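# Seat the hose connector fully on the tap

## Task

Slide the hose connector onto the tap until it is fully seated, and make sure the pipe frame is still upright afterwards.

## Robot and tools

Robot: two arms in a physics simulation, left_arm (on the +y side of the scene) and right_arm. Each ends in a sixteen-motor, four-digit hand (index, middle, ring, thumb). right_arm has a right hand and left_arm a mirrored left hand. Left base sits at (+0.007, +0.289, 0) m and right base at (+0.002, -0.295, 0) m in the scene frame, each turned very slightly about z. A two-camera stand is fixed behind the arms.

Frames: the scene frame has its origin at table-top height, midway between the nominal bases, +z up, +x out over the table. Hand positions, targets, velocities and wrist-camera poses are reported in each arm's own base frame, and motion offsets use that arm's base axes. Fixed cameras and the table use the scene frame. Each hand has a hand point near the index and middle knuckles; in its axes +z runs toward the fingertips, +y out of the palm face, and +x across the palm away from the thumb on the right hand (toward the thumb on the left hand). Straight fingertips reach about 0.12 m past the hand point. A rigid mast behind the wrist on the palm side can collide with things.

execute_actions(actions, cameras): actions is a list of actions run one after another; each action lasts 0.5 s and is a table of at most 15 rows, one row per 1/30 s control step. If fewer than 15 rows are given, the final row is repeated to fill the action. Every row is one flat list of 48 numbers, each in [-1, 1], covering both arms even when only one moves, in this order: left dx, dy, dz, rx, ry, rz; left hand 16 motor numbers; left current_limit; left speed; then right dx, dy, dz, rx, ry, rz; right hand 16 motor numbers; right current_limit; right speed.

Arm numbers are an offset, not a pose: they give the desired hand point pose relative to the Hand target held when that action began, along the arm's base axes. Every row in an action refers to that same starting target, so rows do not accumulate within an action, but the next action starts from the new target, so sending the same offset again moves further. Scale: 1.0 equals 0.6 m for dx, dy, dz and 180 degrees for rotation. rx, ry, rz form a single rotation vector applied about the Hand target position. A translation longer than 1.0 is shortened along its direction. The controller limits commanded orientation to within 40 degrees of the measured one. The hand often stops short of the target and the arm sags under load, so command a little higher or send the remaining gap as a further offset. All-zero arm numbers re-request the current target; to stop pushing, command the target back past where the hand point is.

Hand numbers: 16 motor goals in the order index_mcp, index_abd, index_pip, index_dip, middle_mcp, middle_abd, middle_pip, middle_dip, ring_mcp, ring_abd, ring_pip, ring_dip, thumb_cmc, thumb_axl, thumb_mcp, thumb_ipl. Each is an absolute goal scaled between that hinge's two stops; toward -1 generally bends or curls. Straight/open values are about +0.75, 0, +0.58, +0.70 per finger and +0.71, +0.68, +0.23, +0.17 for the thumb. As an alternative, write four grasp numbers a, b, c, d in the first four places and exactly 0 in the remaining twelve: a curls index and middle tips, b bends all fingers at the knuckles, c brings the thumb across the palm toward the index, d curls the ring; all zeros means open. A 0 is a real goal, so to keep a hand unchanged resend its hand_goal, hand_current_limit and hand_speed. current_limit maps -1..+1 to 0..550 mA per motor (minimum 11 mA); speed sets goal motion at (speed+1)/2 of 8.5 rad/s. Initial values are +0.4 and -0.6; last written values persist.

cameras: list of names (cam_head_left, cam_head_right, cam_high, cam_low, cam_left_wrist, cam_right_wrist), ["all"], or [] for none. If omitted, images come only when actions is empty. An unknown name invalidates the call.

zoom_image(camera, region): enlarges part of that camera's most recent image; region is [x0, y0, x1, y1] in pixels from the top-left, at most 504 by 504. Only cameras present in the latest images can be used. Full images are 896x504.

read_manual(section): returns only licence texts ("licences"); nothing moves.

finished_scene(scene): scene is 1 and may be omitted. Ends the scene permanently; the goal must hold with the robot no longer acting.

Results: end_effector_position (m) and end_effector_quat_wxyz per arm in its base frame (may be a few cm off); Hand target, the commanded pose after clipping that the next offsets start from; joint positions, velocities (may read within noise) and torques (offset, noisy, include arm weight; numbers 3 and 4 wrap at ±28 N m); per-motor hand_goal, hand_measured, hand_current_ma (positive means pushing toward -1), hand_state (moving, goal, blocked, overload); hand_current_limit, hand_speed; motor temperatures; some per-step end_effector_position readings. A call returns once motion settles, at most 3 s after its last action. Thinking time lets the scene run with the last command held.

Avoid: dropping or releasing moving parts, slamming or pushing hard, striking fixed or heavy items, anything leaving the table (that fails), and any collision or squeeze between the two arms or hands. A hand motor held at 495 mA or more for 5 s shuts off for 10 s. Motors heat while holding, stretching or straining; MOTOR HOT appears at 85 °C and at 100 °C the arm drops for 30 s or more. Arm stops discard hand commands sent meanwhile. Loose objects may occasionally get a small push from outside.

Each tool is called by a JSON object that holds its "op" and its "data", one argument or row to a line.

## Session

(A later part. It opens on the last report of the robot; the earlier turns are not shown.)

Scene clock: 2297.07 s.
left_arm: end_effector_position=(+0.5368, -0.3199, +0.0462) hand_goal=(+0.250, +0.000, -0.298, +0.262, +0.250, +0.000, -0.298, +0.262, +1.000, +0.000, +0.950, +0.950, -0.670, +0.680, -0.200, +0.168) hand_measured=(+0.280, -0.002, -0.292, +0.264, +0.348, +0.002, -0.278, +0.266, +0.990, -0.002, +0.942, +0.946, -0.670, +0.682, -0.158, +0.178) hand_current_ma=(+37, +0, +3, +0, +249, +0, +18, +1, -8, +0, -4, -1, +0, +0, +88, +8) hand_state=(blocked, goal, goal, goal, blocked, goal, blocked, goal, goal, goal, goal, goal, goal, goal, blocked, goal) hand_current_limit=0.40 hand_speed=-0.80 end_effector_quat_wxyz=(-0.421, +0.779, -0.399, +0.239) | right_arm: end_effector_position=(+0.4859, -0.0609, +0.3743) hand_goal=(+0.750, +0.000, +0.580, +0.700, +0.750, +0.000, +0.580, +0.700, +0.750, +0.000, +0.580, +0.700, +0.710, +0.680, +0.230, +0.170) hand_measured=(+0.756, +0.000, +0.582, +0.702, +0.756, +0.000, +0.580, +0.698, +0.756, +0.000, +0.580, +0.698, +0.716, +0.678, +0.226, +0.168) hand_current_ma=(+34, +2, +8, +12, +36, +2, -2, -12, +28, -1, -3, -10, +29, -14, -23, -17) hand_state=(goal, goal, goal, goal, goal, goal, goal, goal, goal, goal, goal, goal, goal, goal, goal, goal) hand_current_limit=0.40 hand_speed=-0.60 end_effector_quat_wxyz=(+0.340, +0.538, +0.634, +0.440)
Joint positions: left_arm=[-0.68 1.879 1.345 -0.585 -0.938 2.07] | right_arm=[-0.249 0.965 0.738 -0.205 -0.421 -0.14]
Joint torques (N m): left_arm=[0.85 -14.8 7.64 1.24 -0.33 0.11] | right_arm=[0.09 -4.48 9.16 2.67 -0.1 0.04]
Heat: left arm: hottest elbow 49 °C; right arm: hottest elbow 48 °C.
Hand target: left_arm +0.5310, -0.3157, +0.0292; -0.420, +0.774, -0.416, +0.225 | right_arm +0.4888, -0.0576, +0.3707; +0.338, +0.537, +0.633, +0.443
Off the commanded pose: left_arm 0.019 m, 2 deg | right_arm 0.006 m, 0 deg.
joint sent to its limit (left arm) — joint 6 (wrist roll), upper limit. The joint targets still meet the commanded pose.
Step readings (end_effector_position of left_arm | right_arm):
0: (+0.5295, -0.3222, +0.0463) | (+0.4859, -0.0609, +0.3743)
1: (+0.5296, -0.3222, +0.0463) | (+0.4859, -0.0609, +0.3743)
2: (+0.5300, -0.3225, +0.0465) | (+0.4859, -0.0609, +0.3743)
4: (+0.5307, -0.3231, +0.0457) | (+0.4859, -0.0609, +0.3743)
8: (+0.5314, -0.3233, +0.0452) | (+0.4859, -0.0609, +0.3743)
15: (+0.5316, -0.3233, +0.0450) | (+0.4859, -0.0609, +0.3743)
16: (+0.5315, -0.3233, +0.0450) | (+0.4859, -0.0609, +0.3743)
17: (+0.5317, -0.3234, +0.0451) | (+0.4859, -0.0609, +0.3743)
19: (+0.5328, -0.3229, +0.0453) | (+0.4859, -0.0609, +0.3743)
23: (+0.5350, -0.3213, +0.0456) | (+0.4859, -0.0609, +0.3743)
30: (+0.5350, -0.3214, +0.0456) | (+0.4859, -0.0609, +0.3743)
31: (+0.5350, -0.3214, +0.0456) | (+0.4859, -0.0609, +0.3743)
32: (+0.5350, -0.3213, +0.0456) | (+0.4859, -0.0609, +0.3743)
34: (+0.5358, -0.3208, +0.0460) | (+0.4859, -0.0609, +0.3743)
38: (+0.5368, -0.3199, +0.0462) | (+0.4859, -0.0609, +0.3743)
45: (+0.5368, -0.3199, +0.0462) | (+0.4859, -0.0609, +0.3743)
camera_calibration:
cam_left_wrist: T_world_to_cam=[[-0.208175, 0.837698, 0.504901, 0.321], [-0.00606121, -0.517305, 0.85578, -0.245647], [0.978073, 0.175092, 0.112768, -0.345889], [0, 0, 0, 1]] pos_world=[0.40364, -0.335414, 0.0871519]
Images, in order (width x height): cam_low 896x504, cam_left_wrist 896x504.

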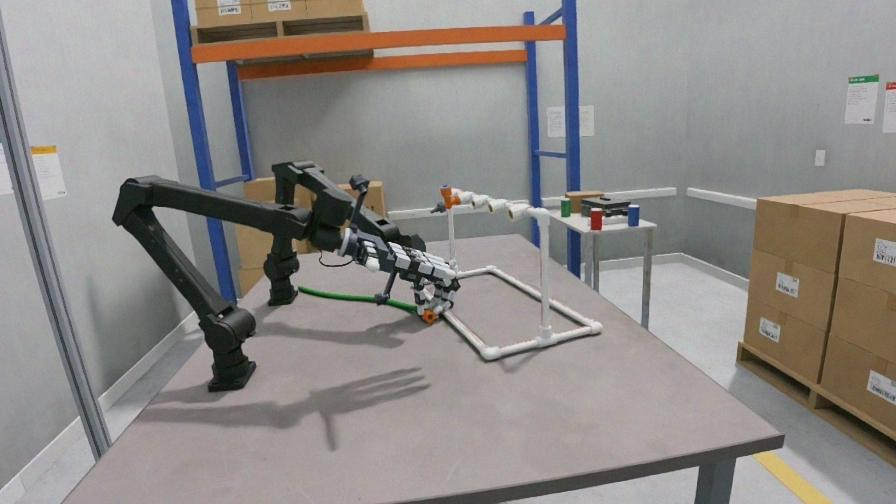

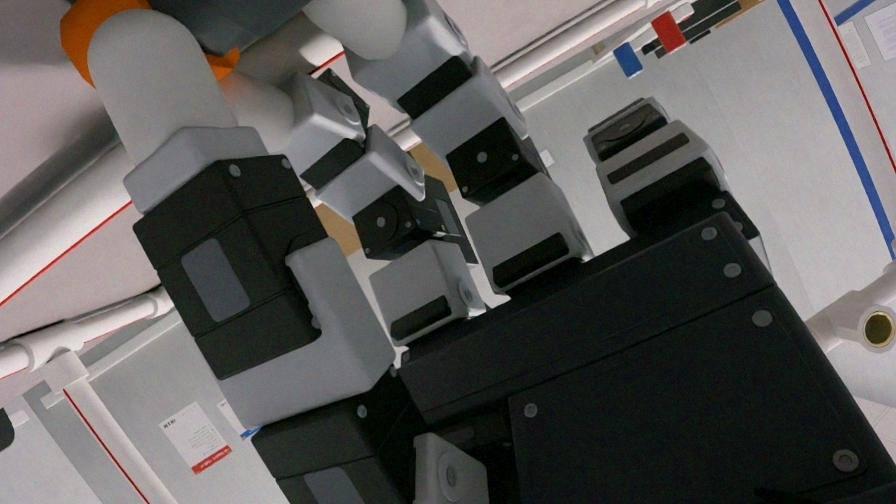

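{"op": "execute_actions", "data": {
  "actions": [
    [[0,0,0.023,0,0,0, 0.25,0,-0.299,0.261, 0.25,0,-0.299,0.261, 1.0,0,0.95,0.95, -0.671,0.68,-0.2,0.168, 0.4,-0.8, 0,0,0,0,0,0, 0,0,0,0,0,0,0,0,0,0,0,0,0,0,0,0, 0.4,-0.6]],
    [[-0.045,-0.03,0,0,0,0, 0.25,0,-0.299,0.261, 0.25,0,-0.299,0.261, 1.0,0,0.95,0.95, -0.671,0.68,-0.2,0.168, 0.4,-0.8, 0,0,0,0,0,0, 0,0,0,0,0,0,0,0,0,0,0,0,0,0,0,0, 0.4,-0.6]],
    [[-0.045,-0.03,-0.01,0,0,0, 0.25,0,-0.299,0.261, 0.25,0,-0.299,0.261, 1.0,0,0.95,0.95, -0.671,0.68,-0.2,0.168, 0.4,-0.8, 0,0,0,0,0,0, 0,0,0,0,0,0,0,0,0,0,0,0,0,0,0,0, 0.4,-0.6]]
  ],
  "cameras": ["cam_low","cam_high"]
}}

{"op": "zoom_image", "data": {
  "camera": "cam_low",
  "region": [385, 280, 455, 335]
}}

Scene clock: 2319.10 s.
left_arm: end_effector_position=(+0.4879, -0.3515, +0.0453) hand_goal=(+0.250, +0.000, -0.298, +0.262, +0.250, +0.000, -0.298, +0.262, +1.000, +0.000, +0.950, +0.950, -0.670, +0.680, -0.200, +0.168) hand_measured=(+0.274, +0.000, -0.292, +0.264, +0.330, +0.000, -0.274, +0.268, +0.988, -0.002, +0.944, +0.946, -0.666, +0.682, -0.158, +0.188) hand_current_ma=(+28, +0, +3, +0, +182, +0, +23, +2, -8, +0, -3, -1, +1, +1, +88, +28) hand_state=(blocked, goal, goal, goal, blocked, goal, blocked, goal, goal, goal, goal, goal, goal, goal, blocked, goal) hand_current_limit=0.40 hand_speed=-0.80 end_effector_quat_wxyz=(-0.422, +0.774, -0.410, +0.233) | right_arm: end_effector_position=(+0.4859, -0.0609, +0.3743) hand_goal=(+0.750, +0.000, +0.580, +0.700, +0.750, +0.000, +0.580, +0.700, +0.750, +0.000, +0.580, +0.700, +0.710, +0.680, +0.230, +0.170) hand_measured=(+0.756, +0.000, +0.582, +0.702, +0.756, +0.000, +0.580, +0.698, +0.756, +0.000, +0.580, +0.698, +0.716, +0.678, +0.226, +0.168) hand_current_ma=(+34, +2, +8, +12, +36, +2, -2, -12, +28, -1, -3, -10, +29, -14, -23, -17) hand_state=(goal, goal, goal, goal, goal, goal, goal, goal, goal, goal, goal, goal, goal, goal, goal, goal) hand_current_limit=0.40 hand_speed=-0.60 end_effector_quat_wxyz=(+0.340, +0.538, +0.634, +0.440)
Joint positions: left_arm=[-0.781 1.865 1.334 -0.722 -0.973 1.933] | right_arm=[-0.249 0.965 0.738 -0.205 -0.421 -0.14]
Joint torques (N m): left_arm=[-0.09 -15.38 7.2 0.32 -0.54 -0.21] | right_arm=[0.09 -4.48 9.14 2.69 -0.1 0.04]
Heat: left arm: hottest elbow 48 °C; right arm: hottest elbow 48 °C.
Hand target: left_arm +0.4772, -0.3516, +0.0371; -0.420, +0.775, -0.416, +0.226 | right_arm +0.4888, -0.0576, +0.3707; +0.338, +0.537, +0.633, +0.443
Off the commanded pose: left_arm 0.013 m, 1 deg | right_arm 0.006 m, 0 deg.
Step readings (end_effector_position of left_arm | right_arm):
0: (+0.5368, -0.3199, +0.0462) | (+0.4859, -0.0609, +0.3743)
1: (+0.5368, -0.3199, +0.0462) | (+0.4859, -0.0609, +0.3743)
2: (+0.5368, -0.3199, +0.0462) | (+0.4859, -0.0609, +0.3743)
4: (+0.5368, -0.3199, +0.0462) | (+0.4859, -0.0609, +0.3743)
8: (+0.5362, -0.3193, +0.0459) | (+0.4859, -0.0609, +0.3743)
15: (+0.5360, -0.3192, +0.0458) | (+0.4859, -0.0609, +0.3743)
16: (+0.5360, -0.3191, +0.0461) | (+0.4859, -0.0609, +0.3743)
17: (+0.5355, -0.3188, +0.0459) | (+0.4859, -0.0609, +0.3743)
19: (+0.5331, -0.3179, +0.0467) | (+0.4859, -0.0609, +0.3743)
23: (+0.5252, -0.3221, +0.0481) | (+0.4859, -0.0609, +0.3743)
30: (+0.5172, -0.3307, +0.0485) | (+0.4859, -0.0609, +0.3743)
31: (+0.5162, -0.3311, +0.0480) | (+0.4859, -0.0609, +0.3743)
32: (+0.5149, -0.3317, +0.0476) | (+0.4859, -0.0609, +0.3743)
34: (+0.5091, -0.3334, +0.0456) | (+0.4859, -0.0609, +0.3743)
38: (+0.4966, -0.3430, +0.0456) | (+0.4859, -0.0609, +0.3743)
45: (+0.4881, -0.3512, +0.0454) | (+0.4859, -0.0609, +0.3743)
Images, in order (width x height): cam_high 896x504, cam_low 896x504.

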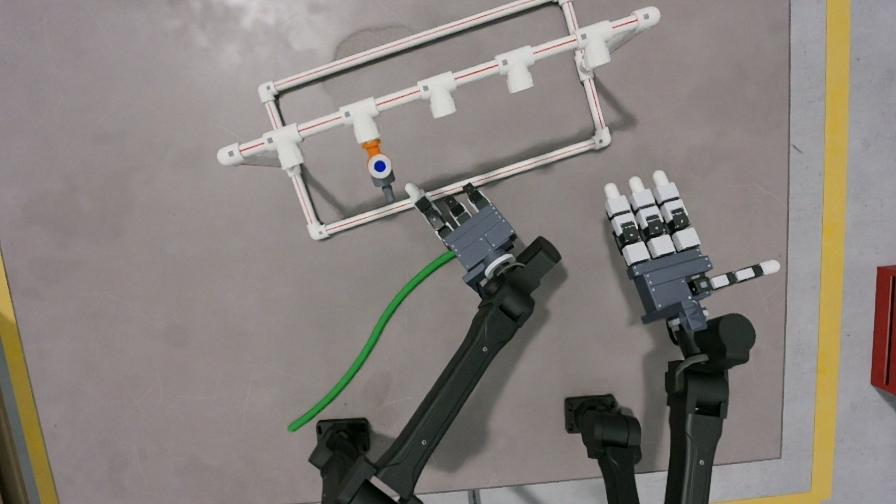

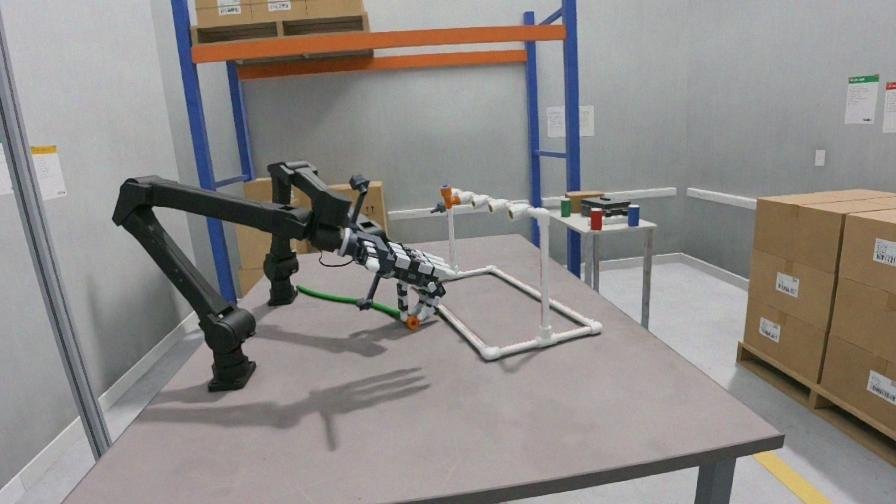

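Scaled by 7.200.

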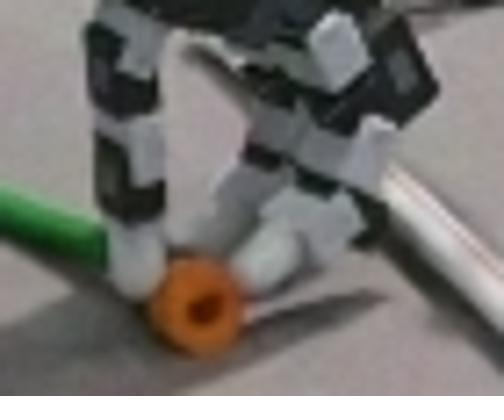

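{"op": "execute_actions", "data": {
  "actions": [
    [[0,0,0,0,0,0, 0.37,0,-0.299,0.261, 0.42,0,-0.299,0.261, 1.0,0,0.95,0.95, -0.671,0.68,-0.04,0.168, 0.4,-0.8, 0,0,0,0,0,0, 0,0,0,0,0,0,0,0,0,0,0,0,0,0,0,0, 0.4,-0.6]],
    [[0,0,-0.0185,0,0,0, 0.37,0,-0.299,0.261, 0.42,0,-0.299,0.261, 1.0,0,0.95,0.95, -0.671,0.68,-0.04,0.168, 0.4,-0.8, 0,0,0,0,0,0, 0,0,0,0,0,0,0,0,0,0,0,0,0,0,0,0, 0.4,-0.6]],
    [[0,0,0,0,0,0, 0.37,0,-0.299,0.261, 0.42,0,-0.299,0.261, 1.0,0,0.95,0.95, -0.671,0.68,-0.04,0.168, 0.4,-0.8, 0,0,0,0,0,0, 0,0,0,0,0,0,0,0,0,0,0,0,0,0,0,0, 0.4,-0.6]]
  ],
  "cameras": ["cam_low"]
}}

{"op": "zoom_image", "data": {
  "camera": "cam_low",
  "region": [385, 280, 455, 335]
}}

Scene clock: 2331.83 s.
left_arm: end_effector_position=(+0.4811, -0.3463, +0.0324) hand_goal=(+0.370, +0.000, -0.298, +0.262, +0.420, +0.000, -0.298, +0.262, +1.000, +0.000, +0.950, +0.950, -0.670, +0.680, -0.040, +0.168) hand_measured=(+0.360, +0.000, -0.296, +0.262, +0.412, +0.000, -0.300, +0.260, +0.988, -0.002, +0.944, +0.946, -0.668, +0.682, -0.042, +0.170) hand_current_ma=(-6, +0, +0, +0, -5, +0, -1, -1, -8, +0, -3, -1, +0, +1, -1, +1) hand_state=(goal, goal, goal, goal, goal, goal, goal, goal, goal, goal, goal, goal, goal, goal, goal, goal) hand_current_limit=0.40 hand_speed=-0.80 end_effector_quat_wxyz=(-0.424, +0.773, -0.417, +0.221) | right_arm: end_effector_position=(+0.4859, -0.0609, +0.3743) hand_goal=(+0.750, +0.000, +0.580, +0.700, +0.750, +0.000, +0.580, +0.700, +0.750, +0.000, +0.580, +0.700, +0.710, +0.680, +0.230, +0.170) hand_measured=(+0.756, +0.000, +0.582, +0.702, +0.756, +0.000, +0.580, +0.698, +0.756, +0.000, +0.580, +0.698, +0.716, +0.678, +0.226, +0.168) hand_current_ma=(+34, +2, +8, +12, +36, +2, -2, -12, +28, -1, -3, -10, +29, -14, -23, -17) hand_state=(goal, goal, goal, goal, goal, goal, goal, goal, goal, goal, goal, goal, goal, goal, goal, goal) hand_current_limit=0.40 hand_speed=-0.60 end_effector_quat_wxyz=(+0.340, +0.538, +0.634, +0.440)
Joint positions: left_arm=[-0.781 1.875 1.316 -0.723 -0.968 1.931] | right_arm=[-0.249 0.965 0.738 -0.205 -0.421 -0.14]
Joint torques (N m): left_arm=[-0.5 -14.97 7.66 1.33 -0.71 -0.2] | right_arm=[0.03 -4.48 9.13 2.67 -0.1 0.04]
Heat: left arm: hottest elbow 47 °C; right arm: hottest elbow 48 °C.
Hand target: left_arm +0.4770, -0.3516, +0.0259; -0.420, +0.775, -0.416, +0.225 | right_arm +0.4888, -0.0576, +0.3707; +0.338, +0.537, +0.633, +0.443
Off the commanded pose: left_arm 0.009 m, 1 deg | right_arm 0.006 m, 0 deg.
Step readings (end_effector_position of left_arm | right_arm):
0: (+0.4878, -0.3515, +0.0453) | (+0.4859, -0.0609, +0.3743)
1: (+0.4878, -0.3515, +0.0453) | (+0.4859, -0.0609, +0.3743)
2: (+0.4878, -0.3515, +0.0453) | (+0.4859, -0.0609, +0.3743)
4: (+0.4878, -0.3517, +0.0452) | (+0.4859, -0.0609, +0.3743)
8: (+0.4855, -0.3503, +0.0428) | (+0.4859, -0.0609, +0.3743)
15: (+0.4836, -0.3489, +0.0410) | (+0.4859, -0.0609, +0.3743)
16: (+0.4836, -0.3489, +0.0410) | (+0.4859, -0.0609, +0.3743)
17: (+0.4836, -0.3489, +0.0410) | (+0.4859, -0.0609, +0.3743)
19: (+0.4834, -0.3488, +0.0404) | (+0.4859, -0.0609, +0.3743)
23: (+0.4818, -0.3472, +0.0364) | (+0.4859, -0.0609, +0.3743)
30: (+0.4811, -0.3463, +0.0324) | (+0.4859, -0.0609, +0.3743)
31: (+0.4811, -0.3463, +0.0324) | (+0.4859, -0.0609, +0.3743)
32: (+0.4811, -0.3463, +0.0324) | (+0.4859, -0.0609, +0.3743)
34: (+0.4811, -0.3463, +0.0324) | (+0.4859, -0.0609, +0.3743)
38: (+0.4811, -0.3463, +0.0324) | (+0.4859, -0.0609, +0.3743)
45: (+0.4811, -0.3463, +0.0324) | (+0.4859, -0.0609, +0.3743)
Images, in order (width x height): cam_low 896x504.

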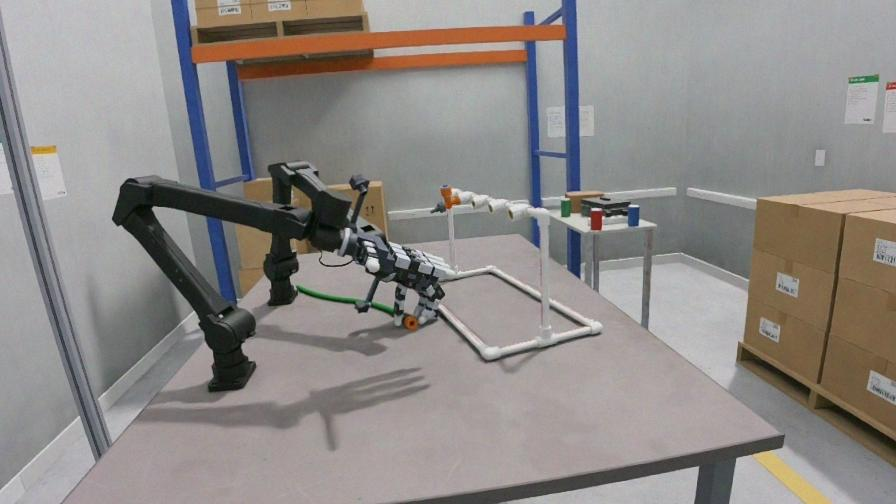

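Scaled by 7.200.

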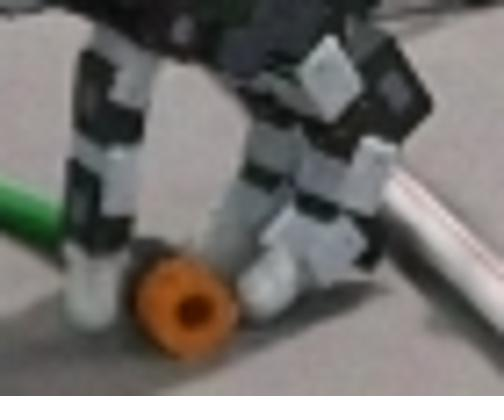

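{"op": "execute_actions", "data": {
  "actions": [
    [[0,0,0.005,0,0,0, 0.31,0,-0.299,0.261, 0.31,0,-0.299,0.261, 1.0,0,0.8,0.8, -0.671,0.68,-0.14,0.168, 0.4,-0.8, 0,0,0,0,0,0, 0,0,0,0,0,0,0,0,0,0,0,0,0,0,0,0, 0.4,-0.6]],
    [[0,0,0,0,0,0, 0.24,0,-0.299,0.261, 0.22,0,-0.299,0.261, 1.0,0,0.58,0.7, -0.671,0.68,-0.24,0.168, 0.6,-0.8, 0,0,0,0,0,0, 0,0,0,0,0,0,0,0,0,0,0,0,0,0,0,0, 0.4,-0.6]]
  ],
  "cameras": ["cam_low","cam_left_wrist"]
}}

{"op": "zoom_image", "data": {
  "camera": "cam_low",
  "region": [385, 280, 455, 335]
}}

Scene clock: 2372.47 s.
left_arm: end_effector_position=(+0.4810, -0.3464, +0.0323) hand_goal=(+0.240, +0.000, -0.298, +0.262, +0.220, +0.000, -0.298, +0.262, +1.000, +0.000, +0.580, +0.700, -0.670, +0.680, -0.240, +0.168) hand_measured=(+0.278, +0.000, -0.286, +0.266, +0.320, +0.000, -0.274, +0.268, +0.988, -0.002, +0.580, +0.702, -0.670, +0.682, -0.134, +0.192) hand_current_ma=(+56, +0, +8, +1, +262, +0, +25, +2, -8, +0, +0, +1, +0, +0, +397, +39) hand_state=(blocked, goal, goal, goal, blocked, goal, blocked, goal, goal, goal, goal, goal, goal, goal, blocked, blocked) hand_current_limit=0.60 hand_speed=-0.80 end_effector_quat_wxyz=(-0.423, +0.774, -0.417, +0.221) | right_arm: end_effector_position=(+0.4859, -0.0609, +0.3743) hand_goal=(+0.750, +0.000, +0.580, +0.700, +0.750, +0.000, +0.580, +0.700, +0.750, +0.000, +0.580, +0.700, +0.710, +0.680, +0.230, +0.170) hand_measured=(+0.756, +0.000, +0.582, +0.702, +0.756, +0.000, +0.580, +0.698, +0.756, +0.000, +0.580, +0.698, +0.716, +0.678, +0.226, +0.168) hand_current_ma=(+34, +2, +8, +12, +36, +2, -2, -12, +28, -1, -3, -10, +29, -14, -23, -17) hand_state=(goal, goal, goal, goal, goal, goal, goal, goal, goal, goal, goal, goal, goal, goal, goal, goal) hand_current_limit=0.40 hand_speed=-0.60 end_effector_quat_wxyz=(+0.340, +0.538, +0.634, +0.440)
Joint positions: left_arm=[-0.781 1.875 1.316 -0.723 -0.967 1.931] | right_arm=[-0.249 0.965 0.738 -0.205 -0.421 -0.14]
Joint torques (N m): left_arm=[-0.09 -15.27 7.87 1.03 -0.73 -0.15] | right_arm=[0.03 -4.42 9.14 2.69 -0.1 0.04]
Heat: left arm: hottest elbow 46 °C; right arm: hottest elbow 47 °C.
Hand target: left_arm +0.4771, -0.3516, +0.0290; -0.420, +0.774, -0.416, +0.225 | right_arm +0.4888, -0.0576, +0.3707; +0.338, +0.537, +0.633, +0.443
Off the commanded pose: left_arm 0.007 m, 1 deg | right_arm 0.006 m, 0 deg.
Step readings (end_effector_position of left_arm | right_arm):
0: (+0.4811, -0.3463, +0.0324) | (+0.4859, -0.0609, +0.3743)
1: (+0.4811, -0.3463, +0.0324) | (+0.4859, -0.0609, +0.3743)
2: (+0.4811, -0.3463, +0.0324) | (+0.4859, -0.0609, +0.3743)
4: (+0.4810, -0.3464, +0.0324) | (+0.4859, -0.0609, +0.3743)
8: (+0.4810, -0.3464, +0.0323) | (+0.4859, -0.0609, +0.3743)
15: (+0.4810, -0.3464, +0.0323) | (+0.4859, -0.0609, +0.3743)
16: (+0.4810, -0.3464, +0.0323) | (+0.4859, -0.0609, +0.3743)
17: (+0.4810, -0.3464, +0.0323) | (+0.4859, -0.0609, +0.3743)
19: (+0.4810, -0.3464, +0.0323) | (+0.4859, -0.0609, +0.3743)
23: (+0.4810, -0.3464, +0.0323) | (+0.4859, -0.0609, +0.3743)
30: (+0.4810, -0.3464, +0.0323) | (+0.4859, -0.0609, +0.3743)
camera_calibration:
cam_left_wrist: T_world_to_cam=[[-0.176211, 0.824591, 0.537587, 0.317613], [0.0173006, -0.543454, 0.839261, -0.267573], [0.9842, 0.157187, 0.0814964, -0.293265], [0, 0, 0, 1]] pos_world=[0.349227, -0.361217, 0.0777188]
Images, in order (width x height): cam_low 896x504, cam_left_wrist 896x504.

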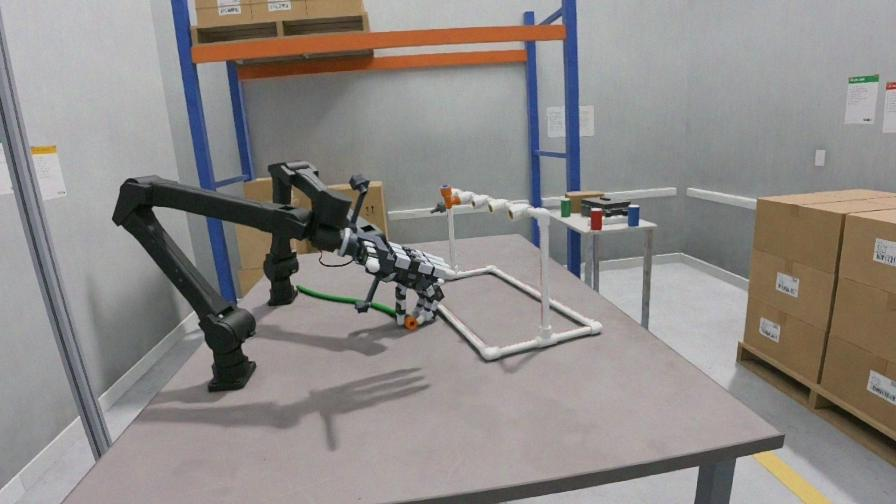

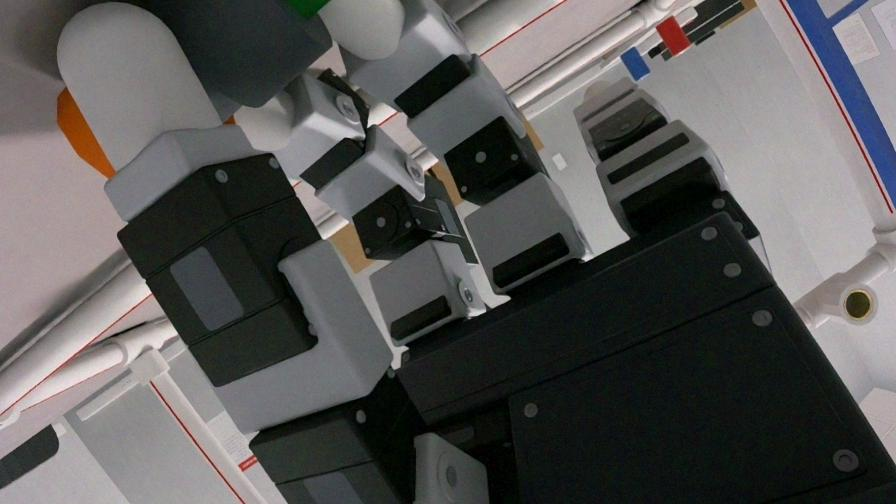

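Scaled by 7.200.

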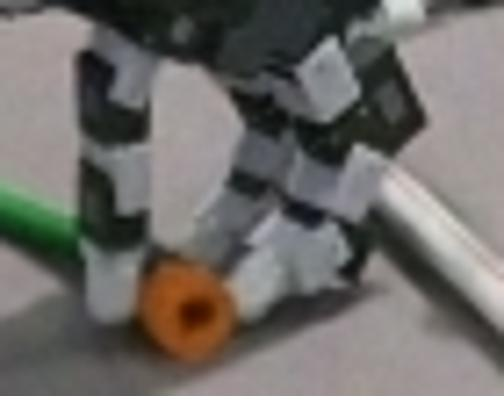

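{"op": "execute_actions", "data": {
  "actions": [
    [[0,0,0,0,0,0, 0.30,0,-0.299,0.261, 0.32,0,-0.299,0.261, 1.0,0,0.58,0.7, -0.60,0.68,-0.06,0.168, 0.6,-0.8, 0,0,0,0,0,0, 0,0,0,0,0,0,0,0,0,0,0,0,0,0,0,0, 0.4,-0.6]],
    [[0,0,0,0,0,0, 0.24,0,-0.299,0.261, 0.22,0,-0.299,0.261, 1.0,0,0.58,0.7, -0.60,0.68,-0.24,0.168, 0.6,-0.8, 0,0,0,0,0,0, 0,0,0,0,0,0,0,0,0,0,0,0,0,0,0,0, 0.4,-0.6]],
    [[0,0,0,0,0,0, 0.18,0,-0.299,0.261, 0.18,0,-0.299,0.261, 1.0,0,0.58,0.7, -0.60,0.68,-0.32,0.1, 0.7,-0.8, 0,0,0,0,0,0, 0,0,0,0,0,0,0,0,0,0,0,0,0,0,0,0, 0.4,-0.6]]
  ],
  "cameras": ["cam_low"]
}}

{"op": "zoom_image", "data": {
  "camera": "cam_low",
  "region": [385, 280, 455, 335]
}}

Scene clock: 2385.60 s.
left_arm: end_effector_position=(+0.4810, -0.3464, +0.0323) hand_goal=(+0.180, +0.000, -0.298, +0.262, +0.180, +0.000, -0.298, +0.262, +1.000, +0.000, +0.580, +0.700, -0.600, +0.680, -0.320, +0.100) hand_measured=(+0.266, +0.000, -0.278, +0.266, +0.280, -0.008, -0.270, +0.270, +0.988, -0.002, +0.580, +0.702, -0.598, +0.684, -0.102, +0.180) hand_current_ma=(+203, +0, +17, +2, +262, -4, +32, +4, -8, +0, +0, +1, +1, +1, +468, +268) hand_state=(blocked, goal, goal, goal, blocked, goal, blocked, goal, goal, goal, goal, goal, goal, goal, blocked, blocked) hand_current_limit=0.70 hand_speed=-0.80 end_effector_quat_wxyz=(-0.423, +0.774, -0.417, +0.221) | right_arm: end_effector_position=(+0.4859, -0.0609, +0.3743) hand_goal=(+0.750, +0.000, +0.580, +0.700, +0.750, +0.000, +0.580, +0.700, +0.750, +0.000, +0.580, +0.700, +0.710, +0.680, +0.230, +0.170) hand_measured=(+0.756, +0.000, +0.582, +0.702, +0.756, +0.000, +0.580, +0.698, +0.756, +0.000, +0.580, +0.698, +0.716, +0.678, +0.226, +0.168) hand_current_ma=(+34, +2, +8, +12, +36, +2, -2, -12, +28, -1, -3, -10, +29, -14, -23, -17) hand_state=(goal, goal, goal, goal, goal, goal, goal, goal, goal, goal, goal, goal, goal, goal, goal, goal) hand_current_limit=0.40 hand_speed=-0.60 end_effector_quat_wxyz=(+0.340, +0.538, +0.634, +0.440)
Joint positions: left_arm=[-0.781 1.875 1.316 -0.723 -0.967 1.931] | right_arm=[-0.249 0.965 0.738 -0.205 -0.421 -0.14]
Joint torques (N m): left_arm=[-0.09 -15.5 7.86 1.05 -0.74 -0.18] | right_arm=[0.03 -4.37 9.16 2.67 -0.11 0.03]
Heat: left arm: hottest elbow 46 °C; right arm: hottest elbow 47 °C.
Hand target: left_arm +0.4771, -0.3516, +0.0290; -0.420, +0.775, -0.416, +0.225 | right_arm +0.4888, -0.0576, +0.3707; +0.338, +0.537, +0.633, +0.443
Off the commanded pose: left_arm 0.007 m, 1 deg | right_arm 0.006 m, 0 deg.
Step readings (end_effector_position of left_arm | right_arm):
0: (+0.4810, -0.3464, +0.0323) | (+0.4859, -0.0609, +0.3743)
1: (+0.4810, -0.3464, +0.0323) | (+0.4859, -0.0609, +0.3743)
2: (+0.4810, -0.3464, +0.0323) | (+0.4859, -0.0609, +0.3743)
4: (+0.4810, -0.3464, +0.0323) | (+0.4859, -0.0609, +0.3743)
8: (+0.4810, -0.3464, +0.0323) | (+0.4859, -0.0609, +0.3743)
15: (+0.4810, -0.3464, +0.0323) | (+0.4859, -0.0609, +0.3743)
16: (+0.4810, -0.3464, +0.0323) | (+0.4859, -0.0609, +0.3743)
17: (+0.4810, -0.3464, +0.0323) | (+0.4859, -0.0609, +0.3743)
19: (+0.4809, -0.3465, +0.0323) | (+0.4859, -0.0609, +0.3743)
23: (+0.4809, -0.3465, +0.0323) | (+0.4859, -0.0609, +0.3743)
30: (+0.4809, -0.3465, +0.0323) | (+0.4859, -0.0609, +0.3743)
31: (+0.4809, -0.3465, +0.0323) | (+0.4859, -0.0609, +0.3743)
32: (+0.4809, -0.3465, +0.0323) | (+0.4859, -0.0609, +0.3743)
34: (+0.4809, -0.3465, +0.0323) | (+0.4859, -0.0609, +0.3743)
38: (+0.4810, -0.3464, +0.0323) | (+0.4859, -0.0609, +0.3743)
45: (+0.4810, -0.3464, +0.0323) | (+0.4859, -0.0609, +0.3743)
Images, in order (width x height): cam_low 896x504.

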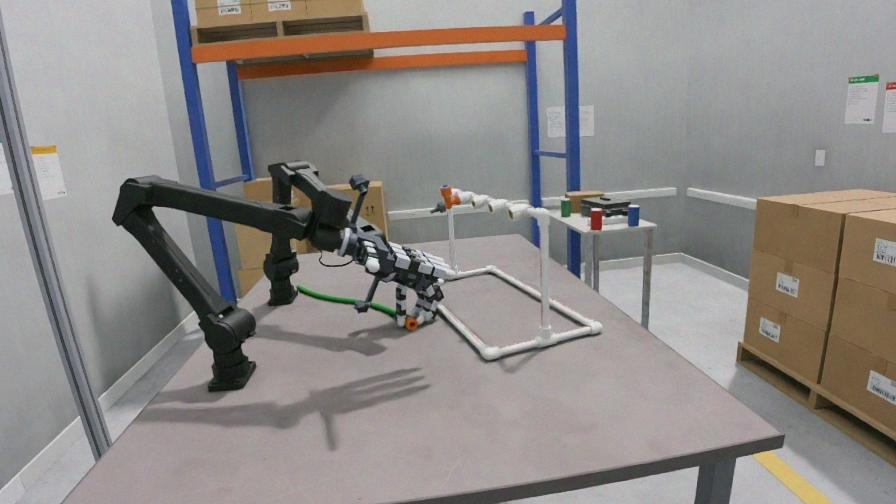

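Scaled by 7.200.

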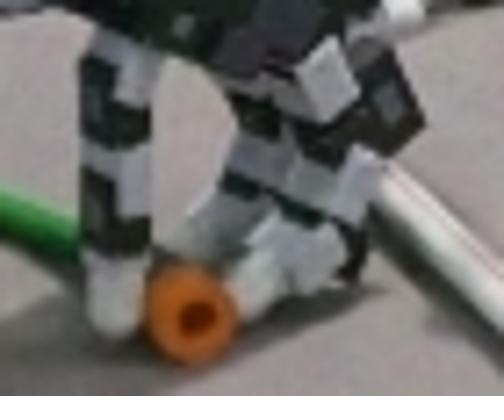

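{"op": "execute_actions", "data": {
  "actions": [
    [[-0.033,0,0.1,0,0,0, 0.18,0,-0.299,0.261, 0.18,0,-0.299,0.261, 1.0,0,0.58,0.7, -0.60,0.68,-0.32,0.1, 0.7,-0.8, 0,0,0,0,0,0, 0,0,0,0,0,0,0,0,0,0,0,0,0,0,0,0, 0.4,-0.6]],
    [[-0.083,0.033,0.067,0,0,0, 0.18,0,-0.299,0.261, 0.18,0,-0.299,0.261, 1.0,0,0.58,0.7, -0.60,0.68,-0.32,0.1, 0.7,-0.8, 0,0,0,0,0,0, 0,0,0,0,0,0,0,0,0,0,0,0,0,0,0,0, 0.4,-0.6]],
    [[0.005,0.0583,0.0575,-0.0832,0.0141,0.0824, 0.18,0,-0.299,0.261, 0.18,0,-0.299,0.261, 1.0,0,0.58,0.7, -0.60,0.68,-0.32,0.1, 0.7,-0.8, 0.105,0.181,-0.0167,0.0065,-0.0618,0.0077, 0,0,0,0,0,0,0,0,0,0,0,0,0,0,0,0, 0.4,-0.6]],
    [[0.005,0.0583,0.0575,-0.0832,0.0141,0.0824, 0.18,0,-0.299,0.261, 0.18,0,-0.299,0.261, 1.0,0,0.58,0.7, -0.60,0.68,-0.32,0.1, 0.7,-0.8, 0.105,0.181,-0.0167,0.0065,-0.0618,0.0077, 0,0,0,0,0,0,0,0,0,0,0,0,0,0,0,0, 0.4,-0.6]],
    [[0.005,0.0583,0.0575,-0.0832,0.0141,0.0824, 0.18,0,-0.299,0.261, 0.18,0,-0.299,0.261, 1.0,0,0.58,0.7, -0.60,0.68,-0.32,0.1, 0.7,-0.8, 0,0,0,0,0,0, 0,0,0,0,0,0,0,0,0,0,0,0,0,0,0,0, 0.4,-0.6]],
    [[0.005,0.0583,0.0575,-0.0832,0.0141,0.0824, 0.18,0,-0.299,0.261, 0.18,0,-0.299,0.261, 1.0,0,0.58,0.7, -0.60,0.68,-0.32,0.1, 0.7,-0.8, 0,0,0,0,0,0, 0,0,0,0,0,0,0,0,0,0,0,0,0,0,0,0, 0.4,-0.6]]
  ],
  "cameras": ["cam_low","cam_high","cam_left_wrist","cam_head_right"]
}}

{"op": "zoom_image", "data": {
  "camera": "cam_low",
  "region": [370, 180, 470, 250]
}}

{"op": "zoom_image", "data": {
  "camera": "cam_high",
  "region": [370, 150, 470, 310]
}}

Scene clock: 2413.87 s.
left_arm: end_effector_position=(+0.4205, -0.1928, +0.2657) hand_goal=(+0.180, +0.000, -0.298, +0.262, +0.180, +0.000, -0.298, +0.262, +1.000, +0.000, +0.580, +0.700, -0.600, +0.680, -0.320, +0.100) hand_measured=(+0.220, +0.002, -0.284, +0.266, +0.196, -0.004, -0.290, +0.264, +0.992, -0.002, +0.580, +0.702, -0.606, +0.680, -0.274, +0.124) hand_current_ma=(+61, +1, +11, +1, +14, -1, +4, +1, -4, +0, +0, +1, -3, +0, +104, +40) hand_state=(blocked, goal, goal, goal, goal, goal, goal, goal, goal, goal, goal, goal, goal, goal, blocked, blocked) hand_current_limit=0.70 hand_speed=-0.80 end_effector_quat_wxyz=(-0.016, +0.987, +0.123, +0.104) | right_arm: end_effector_position=(+0.6008, +0.1602, +0.3269) hand_goal=(+0.750, +0.000, +0.580, +0.700, +0.750, +0.000, +0.580, +0.700, +0.750, +0.000, +0.580, +0.700, +0.710, +0.680, +0.230, +0.170) hand_measured=(+0.760, +0.000, +0.582, +0.702, +0.760, +0.000, +0.580, +0.698, +0.758, +0.000, +0.580, +0.698, +0.718, +0.678, +0.228, +0.168) hand_current_ma=(+51, +2, +8, +12, +54, +2, +1, -11, +42, +1, +2, -10, +38, -14, -9, -12) hand_state=(goal, goal, goal, goal, goal, goal, goal, goal, goal, goal, goal, goal, goal, goal, goal, goal) hand_current_limit=0.40 hand_speed=-0.60 end_effector_quat_wxyz=(+0.419, +0.441, +0.578, +0.544)
Joint positions: left_arm=[-0.35 1.26 1.239 -1.378 -0.123 0.983] | right_arm=[0.311 1.557 0.83 0.669 0.049 -0.002]
Joint torques (N m): left_arm=[0.62 -9.29 9.42 0.65 0.09 -0.23] | right_arm=[-1.14 -10.17 11.77 2.77 0.05 -0.04]
Heat: left arm: hottest elbow 46 °C; right arm: hottest elbow 48 °C.
Hand target: left_arm +0.4195, -0.1918, +0.2673; -0.014, +0.986, +0.132, +0.104 | right_arm +0.6148, +0.1598, +0.3508; +0.432, +0.433, +0.560, +0.559
Off the commanded pose: left_arm 0.002 m, 1 deg | right_arm 0.028 m, 3 deg.
Step readings (end_effector_position of left_arm | right_arm):
0: (+0.4810, -0.3464, +0.0323) | (+0.4859, -0.0609, +0.3743)
1: (+0.4809, -0.3464, +0.0323) | (+0.4859, -0.0609, +0.3743)
2: (+0.4794, -0.3462, +0.0328) | (+0.4859, -0.0609, +0.3743)
4: (+0.4729, -0.3425, +0.0354) | (+0.4859, -0.0609, +0.3743)
8: (+0.4604, -0.3402, +0.0506) | (+0.4859, -0.0609, +0.3743)
15: (+0.4533, -0.3432, +0.0729) | (+0.4859, -0.0609, +0.3743)
16: (+0.4528, -0.3431, +0.0730) | (+0.4859, -0.0609, +0.3743)
17: (+0.4513, -0.3426, +0.0735) | (+0.4859, -0.0609, +0.3743)
19: (+0.4426, -0.3374, +0.0764) | (+0.4859, -0.0609, +0.3743)
23: (+0.4208, -0.3277, +0.0964) | (+0.4859, -0.0609, +0.3743)
30: (+0.4098, -0.3311, +0.1268) | (+0.4859, -0.0609, +0.3743)
31: (+0.4093, -0.3311, +0.1265) | (+0.4861, -0.0610, +0.3745)
32: (+0.4067, -0.3322, +0.1249) | (+0.4877, -0.0605, +0.3757)
34: (+0.3987, -0.3314, +0.1223) | (+0.4963, -0.0419, +0.3797)
38: (+0.3995, -0.3090, +0.1364) | (+0.5167, +0.0336, +0.3751)
45: (+0.4065, -0.2893, +0.1543) | (+0.5435, +0.0583, +0.3489)
46: (+0.4053, -0.2898, +0.1536) | (+0.5453, +0.0570, +0.3475)
47: (+0.4026, -0.2915, +0.1522) | (+0.5475, +0.0557, +0.3481)
49: (+0.3958, -0.2940, +0.1528) | (+0.5548, +0.0652, +0.3492)
53: (+0.4023, -0.2745, +0.1707) | (+0.5725, +0.1285, +0.3290)
60: (+0.4093, -0.2559, +0.1894) | (+0.5933, +0.1659, +0.2999)
61: (+0.4085, -0.2570, +0.1890) | (+0.5945, +0.1641, +0.3017)
62: (+0.4063, -0.2592, +0.1885) | (+0.5954, +0.1625, +0.3047)
64: (+0.4011, -0.2624, +0.1912) | (+0.5969, +0.1612, +0.3124)
68: (+0.4087, -0.2423, +0.2091) | (+0.6000, +0.1600, +0.3240)
75: (+0.4149, -0.2252, +0.2279) | (+0.6008, +0.1602, +0.3269)
76: (+0.4144, -0.2262, +0.2280) | (+0.6008, +0.1602, +0.3269)
77: (+0.4128, -0.2285, +0.2283) | (+0.6008, +0.1602, +0.3269)
79: (+0.4092, -0.2315, +0.2327) | (+0.6008, +0.1602, +0.3269)
83: (+0.4157, -0.2094, +0.2487) | (+0.6008, +0.1602, +0.3269)
90: (+0.4198, -0.1932, +0.2655) | (+0.6008, +0.1602, +0.3269)
camera_calibration:
cam_left_wrist: T_world_to_cam=[[-0.90487, 0.403399, -0.135939, 0.458907], [0.151545, 0.603688, 0.782685, -0.199089], [0.397799, 0.687627, -0.607392, 0.255044], [0, 0, 0, 1]] pos_world=[0.343966, -0.24031, 0.373119]
Images, in order (width x height): cam_head_right 896x504, cam_high 896x504, cam_low 896x504, cam_left_wrist 896x504.

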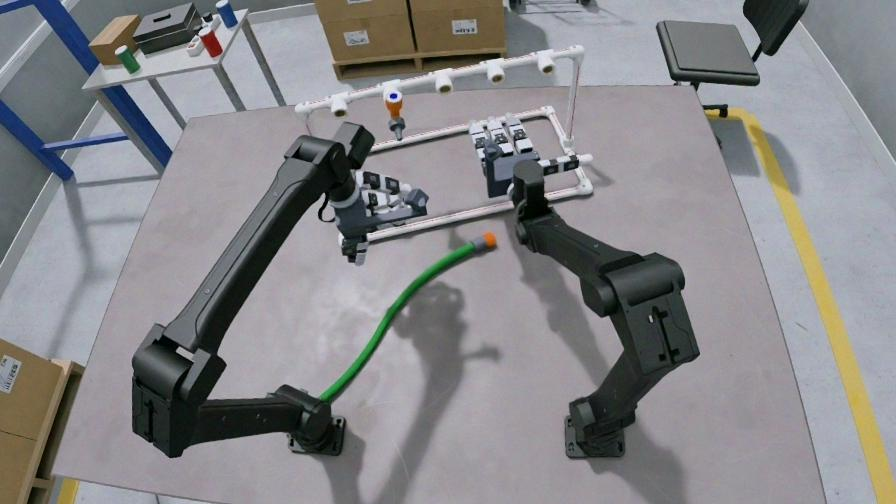

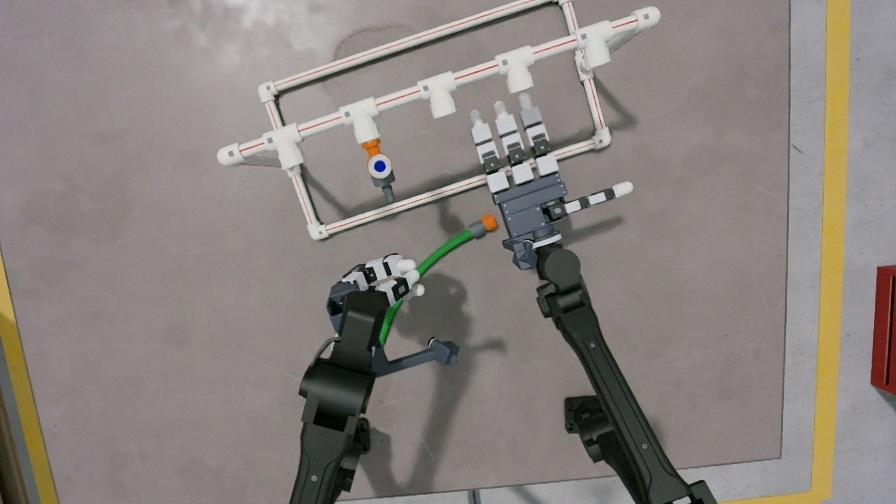

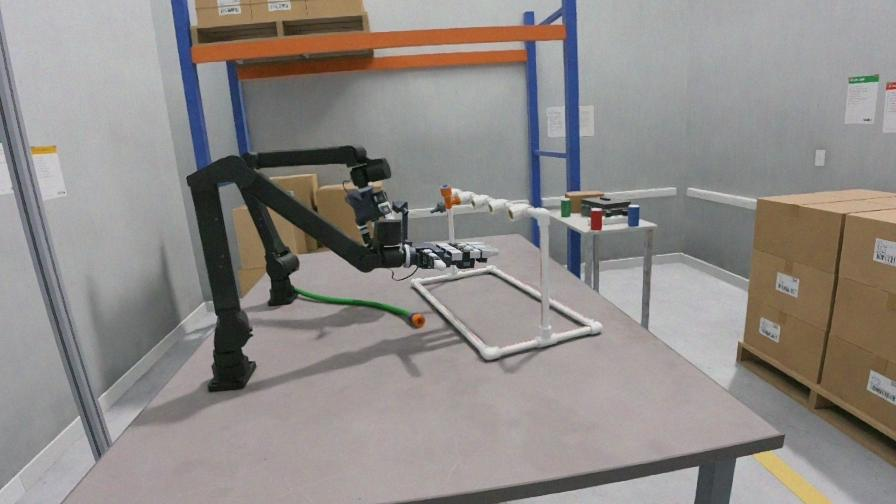

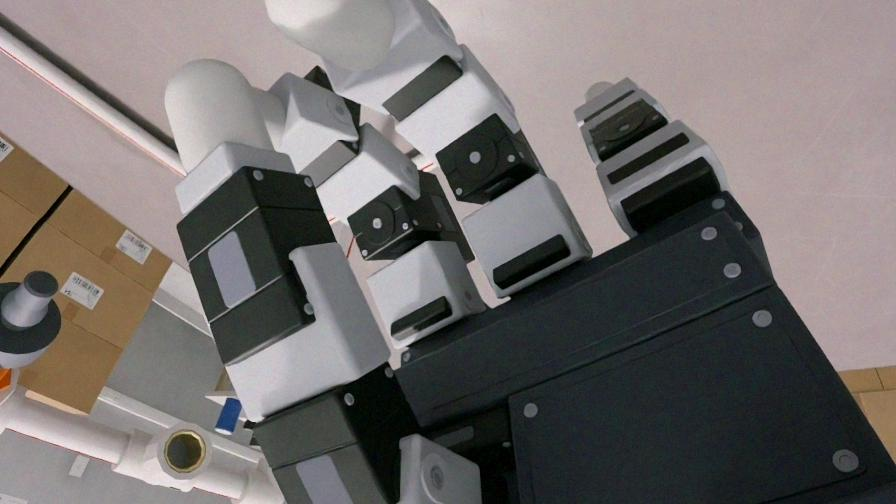

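Scaled by 5.040.

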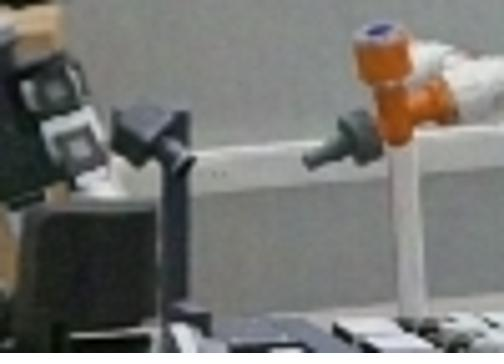

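Scaled by 3.150.

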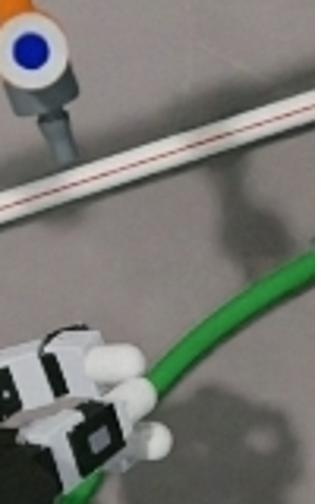

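{"op": "execute_actions", "data": {
  "actions": [
    [[0,-0.05,-0.03,0.0832,-0.0141,-0.0824, 0.4,0,-0.299,0.261, 0.4,0,-0.299,0.261, 1.0,0,0.58,0.7, -0.671,0.68,-0.02,0.168, 0.4,-0.7, -0.0958,-0.158,0.02,0,0,0, 0,0,0,0,0,0,0,0,0,0,0,0,0,0,0,0, 0.4,-0.6]],
    [[0,-0.05,-0.03,0.0832,-0.0141,-0.0824, 0.4,0,-0.299,0.261, 0.4,0,-0.299,0.261, 1.0,0,0.58,0.7, -0.671,0.68,-0.02,0.168, 0.4,-0.7, -0.0958,-0.158,0.02,0,0,0, 0,0,0,0,0,0,0,0,0,0,0,0,0,0,0,0, 0.4,-0.6]]
  ],
  "cameras": ["cam_high","cam_low","cam_head_right"]
}}

{"op": "zoom_image", "data": {
  "camera": "cam_high",
  "region": [450, 200, 510, 250]
}}

Scene clock: 2553.23 s.
left_arm: end_effector_position=(+0.3985, -0.2393, +0.1975) hand_goal=(+0.400, +0.000, -0.298, +0.262, +0.400, +0.000, -0.298, +0.262, +1.000, +0.000, +0.580, +0.700, -0.670, +0.680, -0.020, +0.168) hand_measured=(+0.402, +0.002, -0.292, +0.266, +0.402, -0.004, -0.292, +0.264, +0.992, -0.002, +0.580, +0.702, -0.670, +0.680, -0.026, +0.166) hand_current_ma=(+0, +0, +2, +1, +0, -1, +3, +1, -4, +0, +0, +1, +0, +0, -3, -1) hand_state=(goal, goal, goal, goal, goal, goal, goal, goal, goal, goal, goal, goal, goal, goal, goal, goal) hand_current_limit=0.40 hand_speed=-0.70 end_effector_quat_wxyz=(-0.249, +0.945, -0.157, +0.142) | right_arm: end_effector_position=(+0.5029, -0.0274, +0.3759) hand_goal=(+0.750, +0.000, +0.580, +0.700, +0.750, +0.000, +0.580, +0.700, +0.750, +0.000, +0.580, +0.700, +0.710, +0.680, +0.230, +0.170) hand_measured=(+0.760, +0.000, +0.582, +0.702, +0.760, +0.000, +0.580, +0.698, +0.758, +0.000, +0.580, +0.698, +0.718, +0.678, +0.230, +0.168) hand_current_ma=(+51, +0, +8, +12, +54, +0, +1, -11, +42, -1, +2, -10, +38, -14, -6, -10) hand_state=(goal, goal, goal, goal, goal, goal, goal, goal, goal, goal, goal, goal, goal, goal, goal, goal) hand_current_limit=0.40 hand_speed=-0.60 end_effector_quat_wxyz=(+0.434, +0.429, +0.560, +0.561)
Joint positions: left_arm=[-0.607 1.413 1.258 -1.365 -0.579 1.309] | right_arm=[-0.149 1.194 0.587 0.613 -0.408 -0.002]
Joint torques (N m): left_arm=[1.2 -11.05 14.91 0.95 -0.6 0.09] | right_arm=[-1.08 -7.59 7.84 1.59 -0.07 -0.04]
Motor temperatures (°C): left_arm=[26 33 49 26 28 27] | right_arm=[26 31 59 27 24 25]
Heat: left arm: hottest elbow 49 °C; right arm: hottest elbow 59 °C.
Hand target: left_arm +0.4195, -0.2519, +0.2311; -0.233, +0.944, -0.152, +0.177 | right_arm +0.4998, -0.0299, +0.3747; +0.432, +0.433, +0.560, +0.559
Off the commanded pose: left_arm 0.042 m, 4 deg | right_arm 0.004 m, 0 deg.
Step readings (end_effector_position of left_arm | right_arm):
0: (+0.4205, -0.1928, +0.2657) | (+0.6008, +0.1602, +0.3269)
1: (+0.4208, -0.1922, +0.2655) | (+0.6008, +0.1605, +0.3269)
2: (+0.4217, -0.1893, +0.2638) | (+0.6013, +0.1583, +0.3274)
4: (+0.4223, -0.1859, +0.2584) | (+0.5971, +0.1520, +0.3279)
8: (+0.4152, -0.2036, +0.2406) | (+0.5772, +0.0996, +0.3372)
15: (+0.4098, -0.2155, +0.2250) | (+0.5628, +0.0625, +0.3637)
16: (+0.4100, -0.2146, +0.2249) | (+0.5621, +0.0635, +0.3641)
17: (+0.4109, -0.2113, +0.2241) | (+0.5597, +0.0635, +0.3632)
19: (+0.4126, -0.2071, +0.2212) | (+0.5476, +0.0578, +0.3595)
23: (+0.4065, -0.2271, +0.2092) | (+0.5187, +0.0039, +0.3603)
30: (+0.3990, -0.2392, +0.1963) | (+0.5022, -0.0293, +0.3786)
Images, in order (width x height): cam_head_right 896x504, cam_high 896x504, cam_low 896x504.

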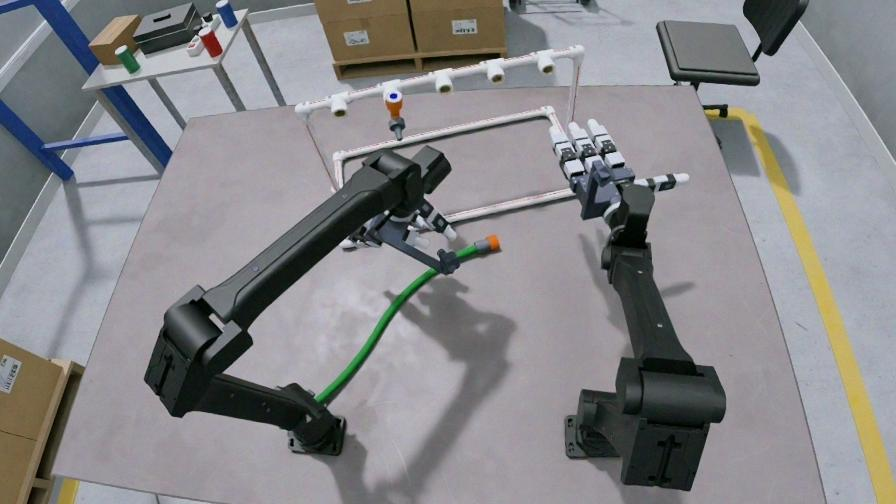

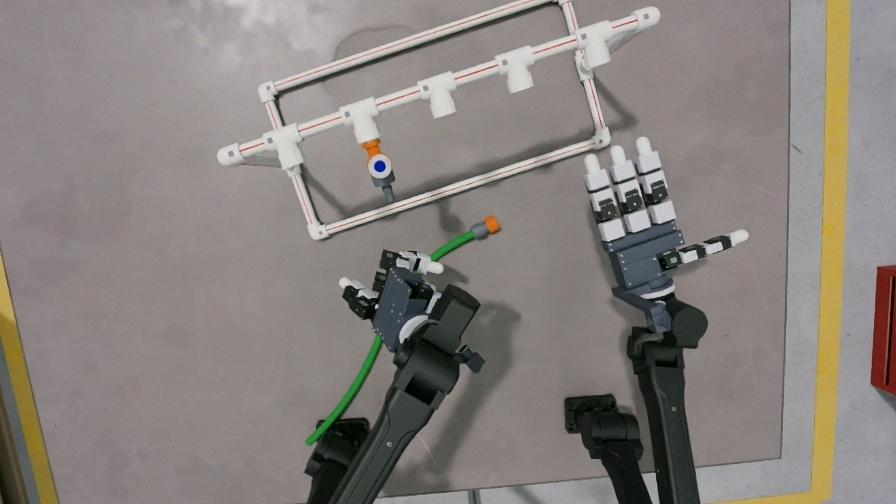

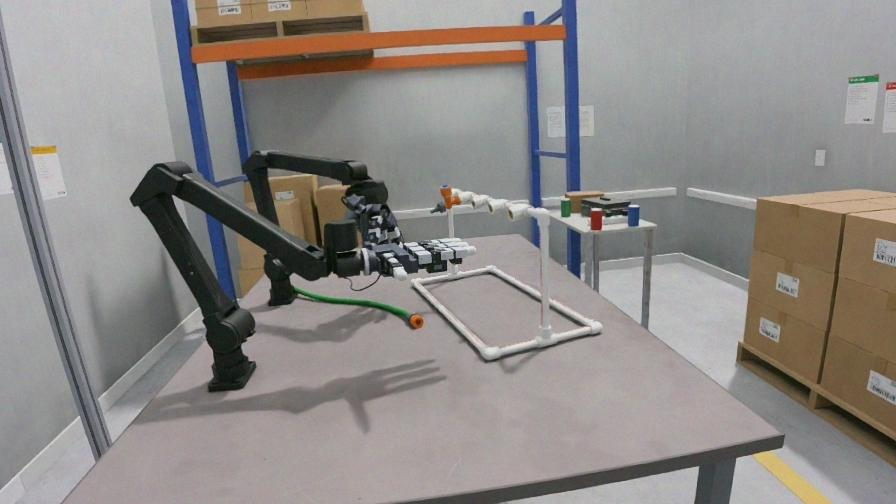

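Scaled by 8.400.

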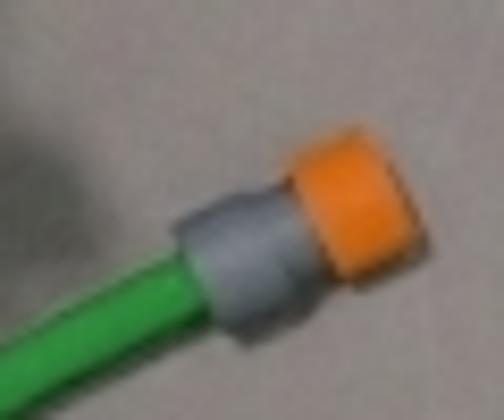

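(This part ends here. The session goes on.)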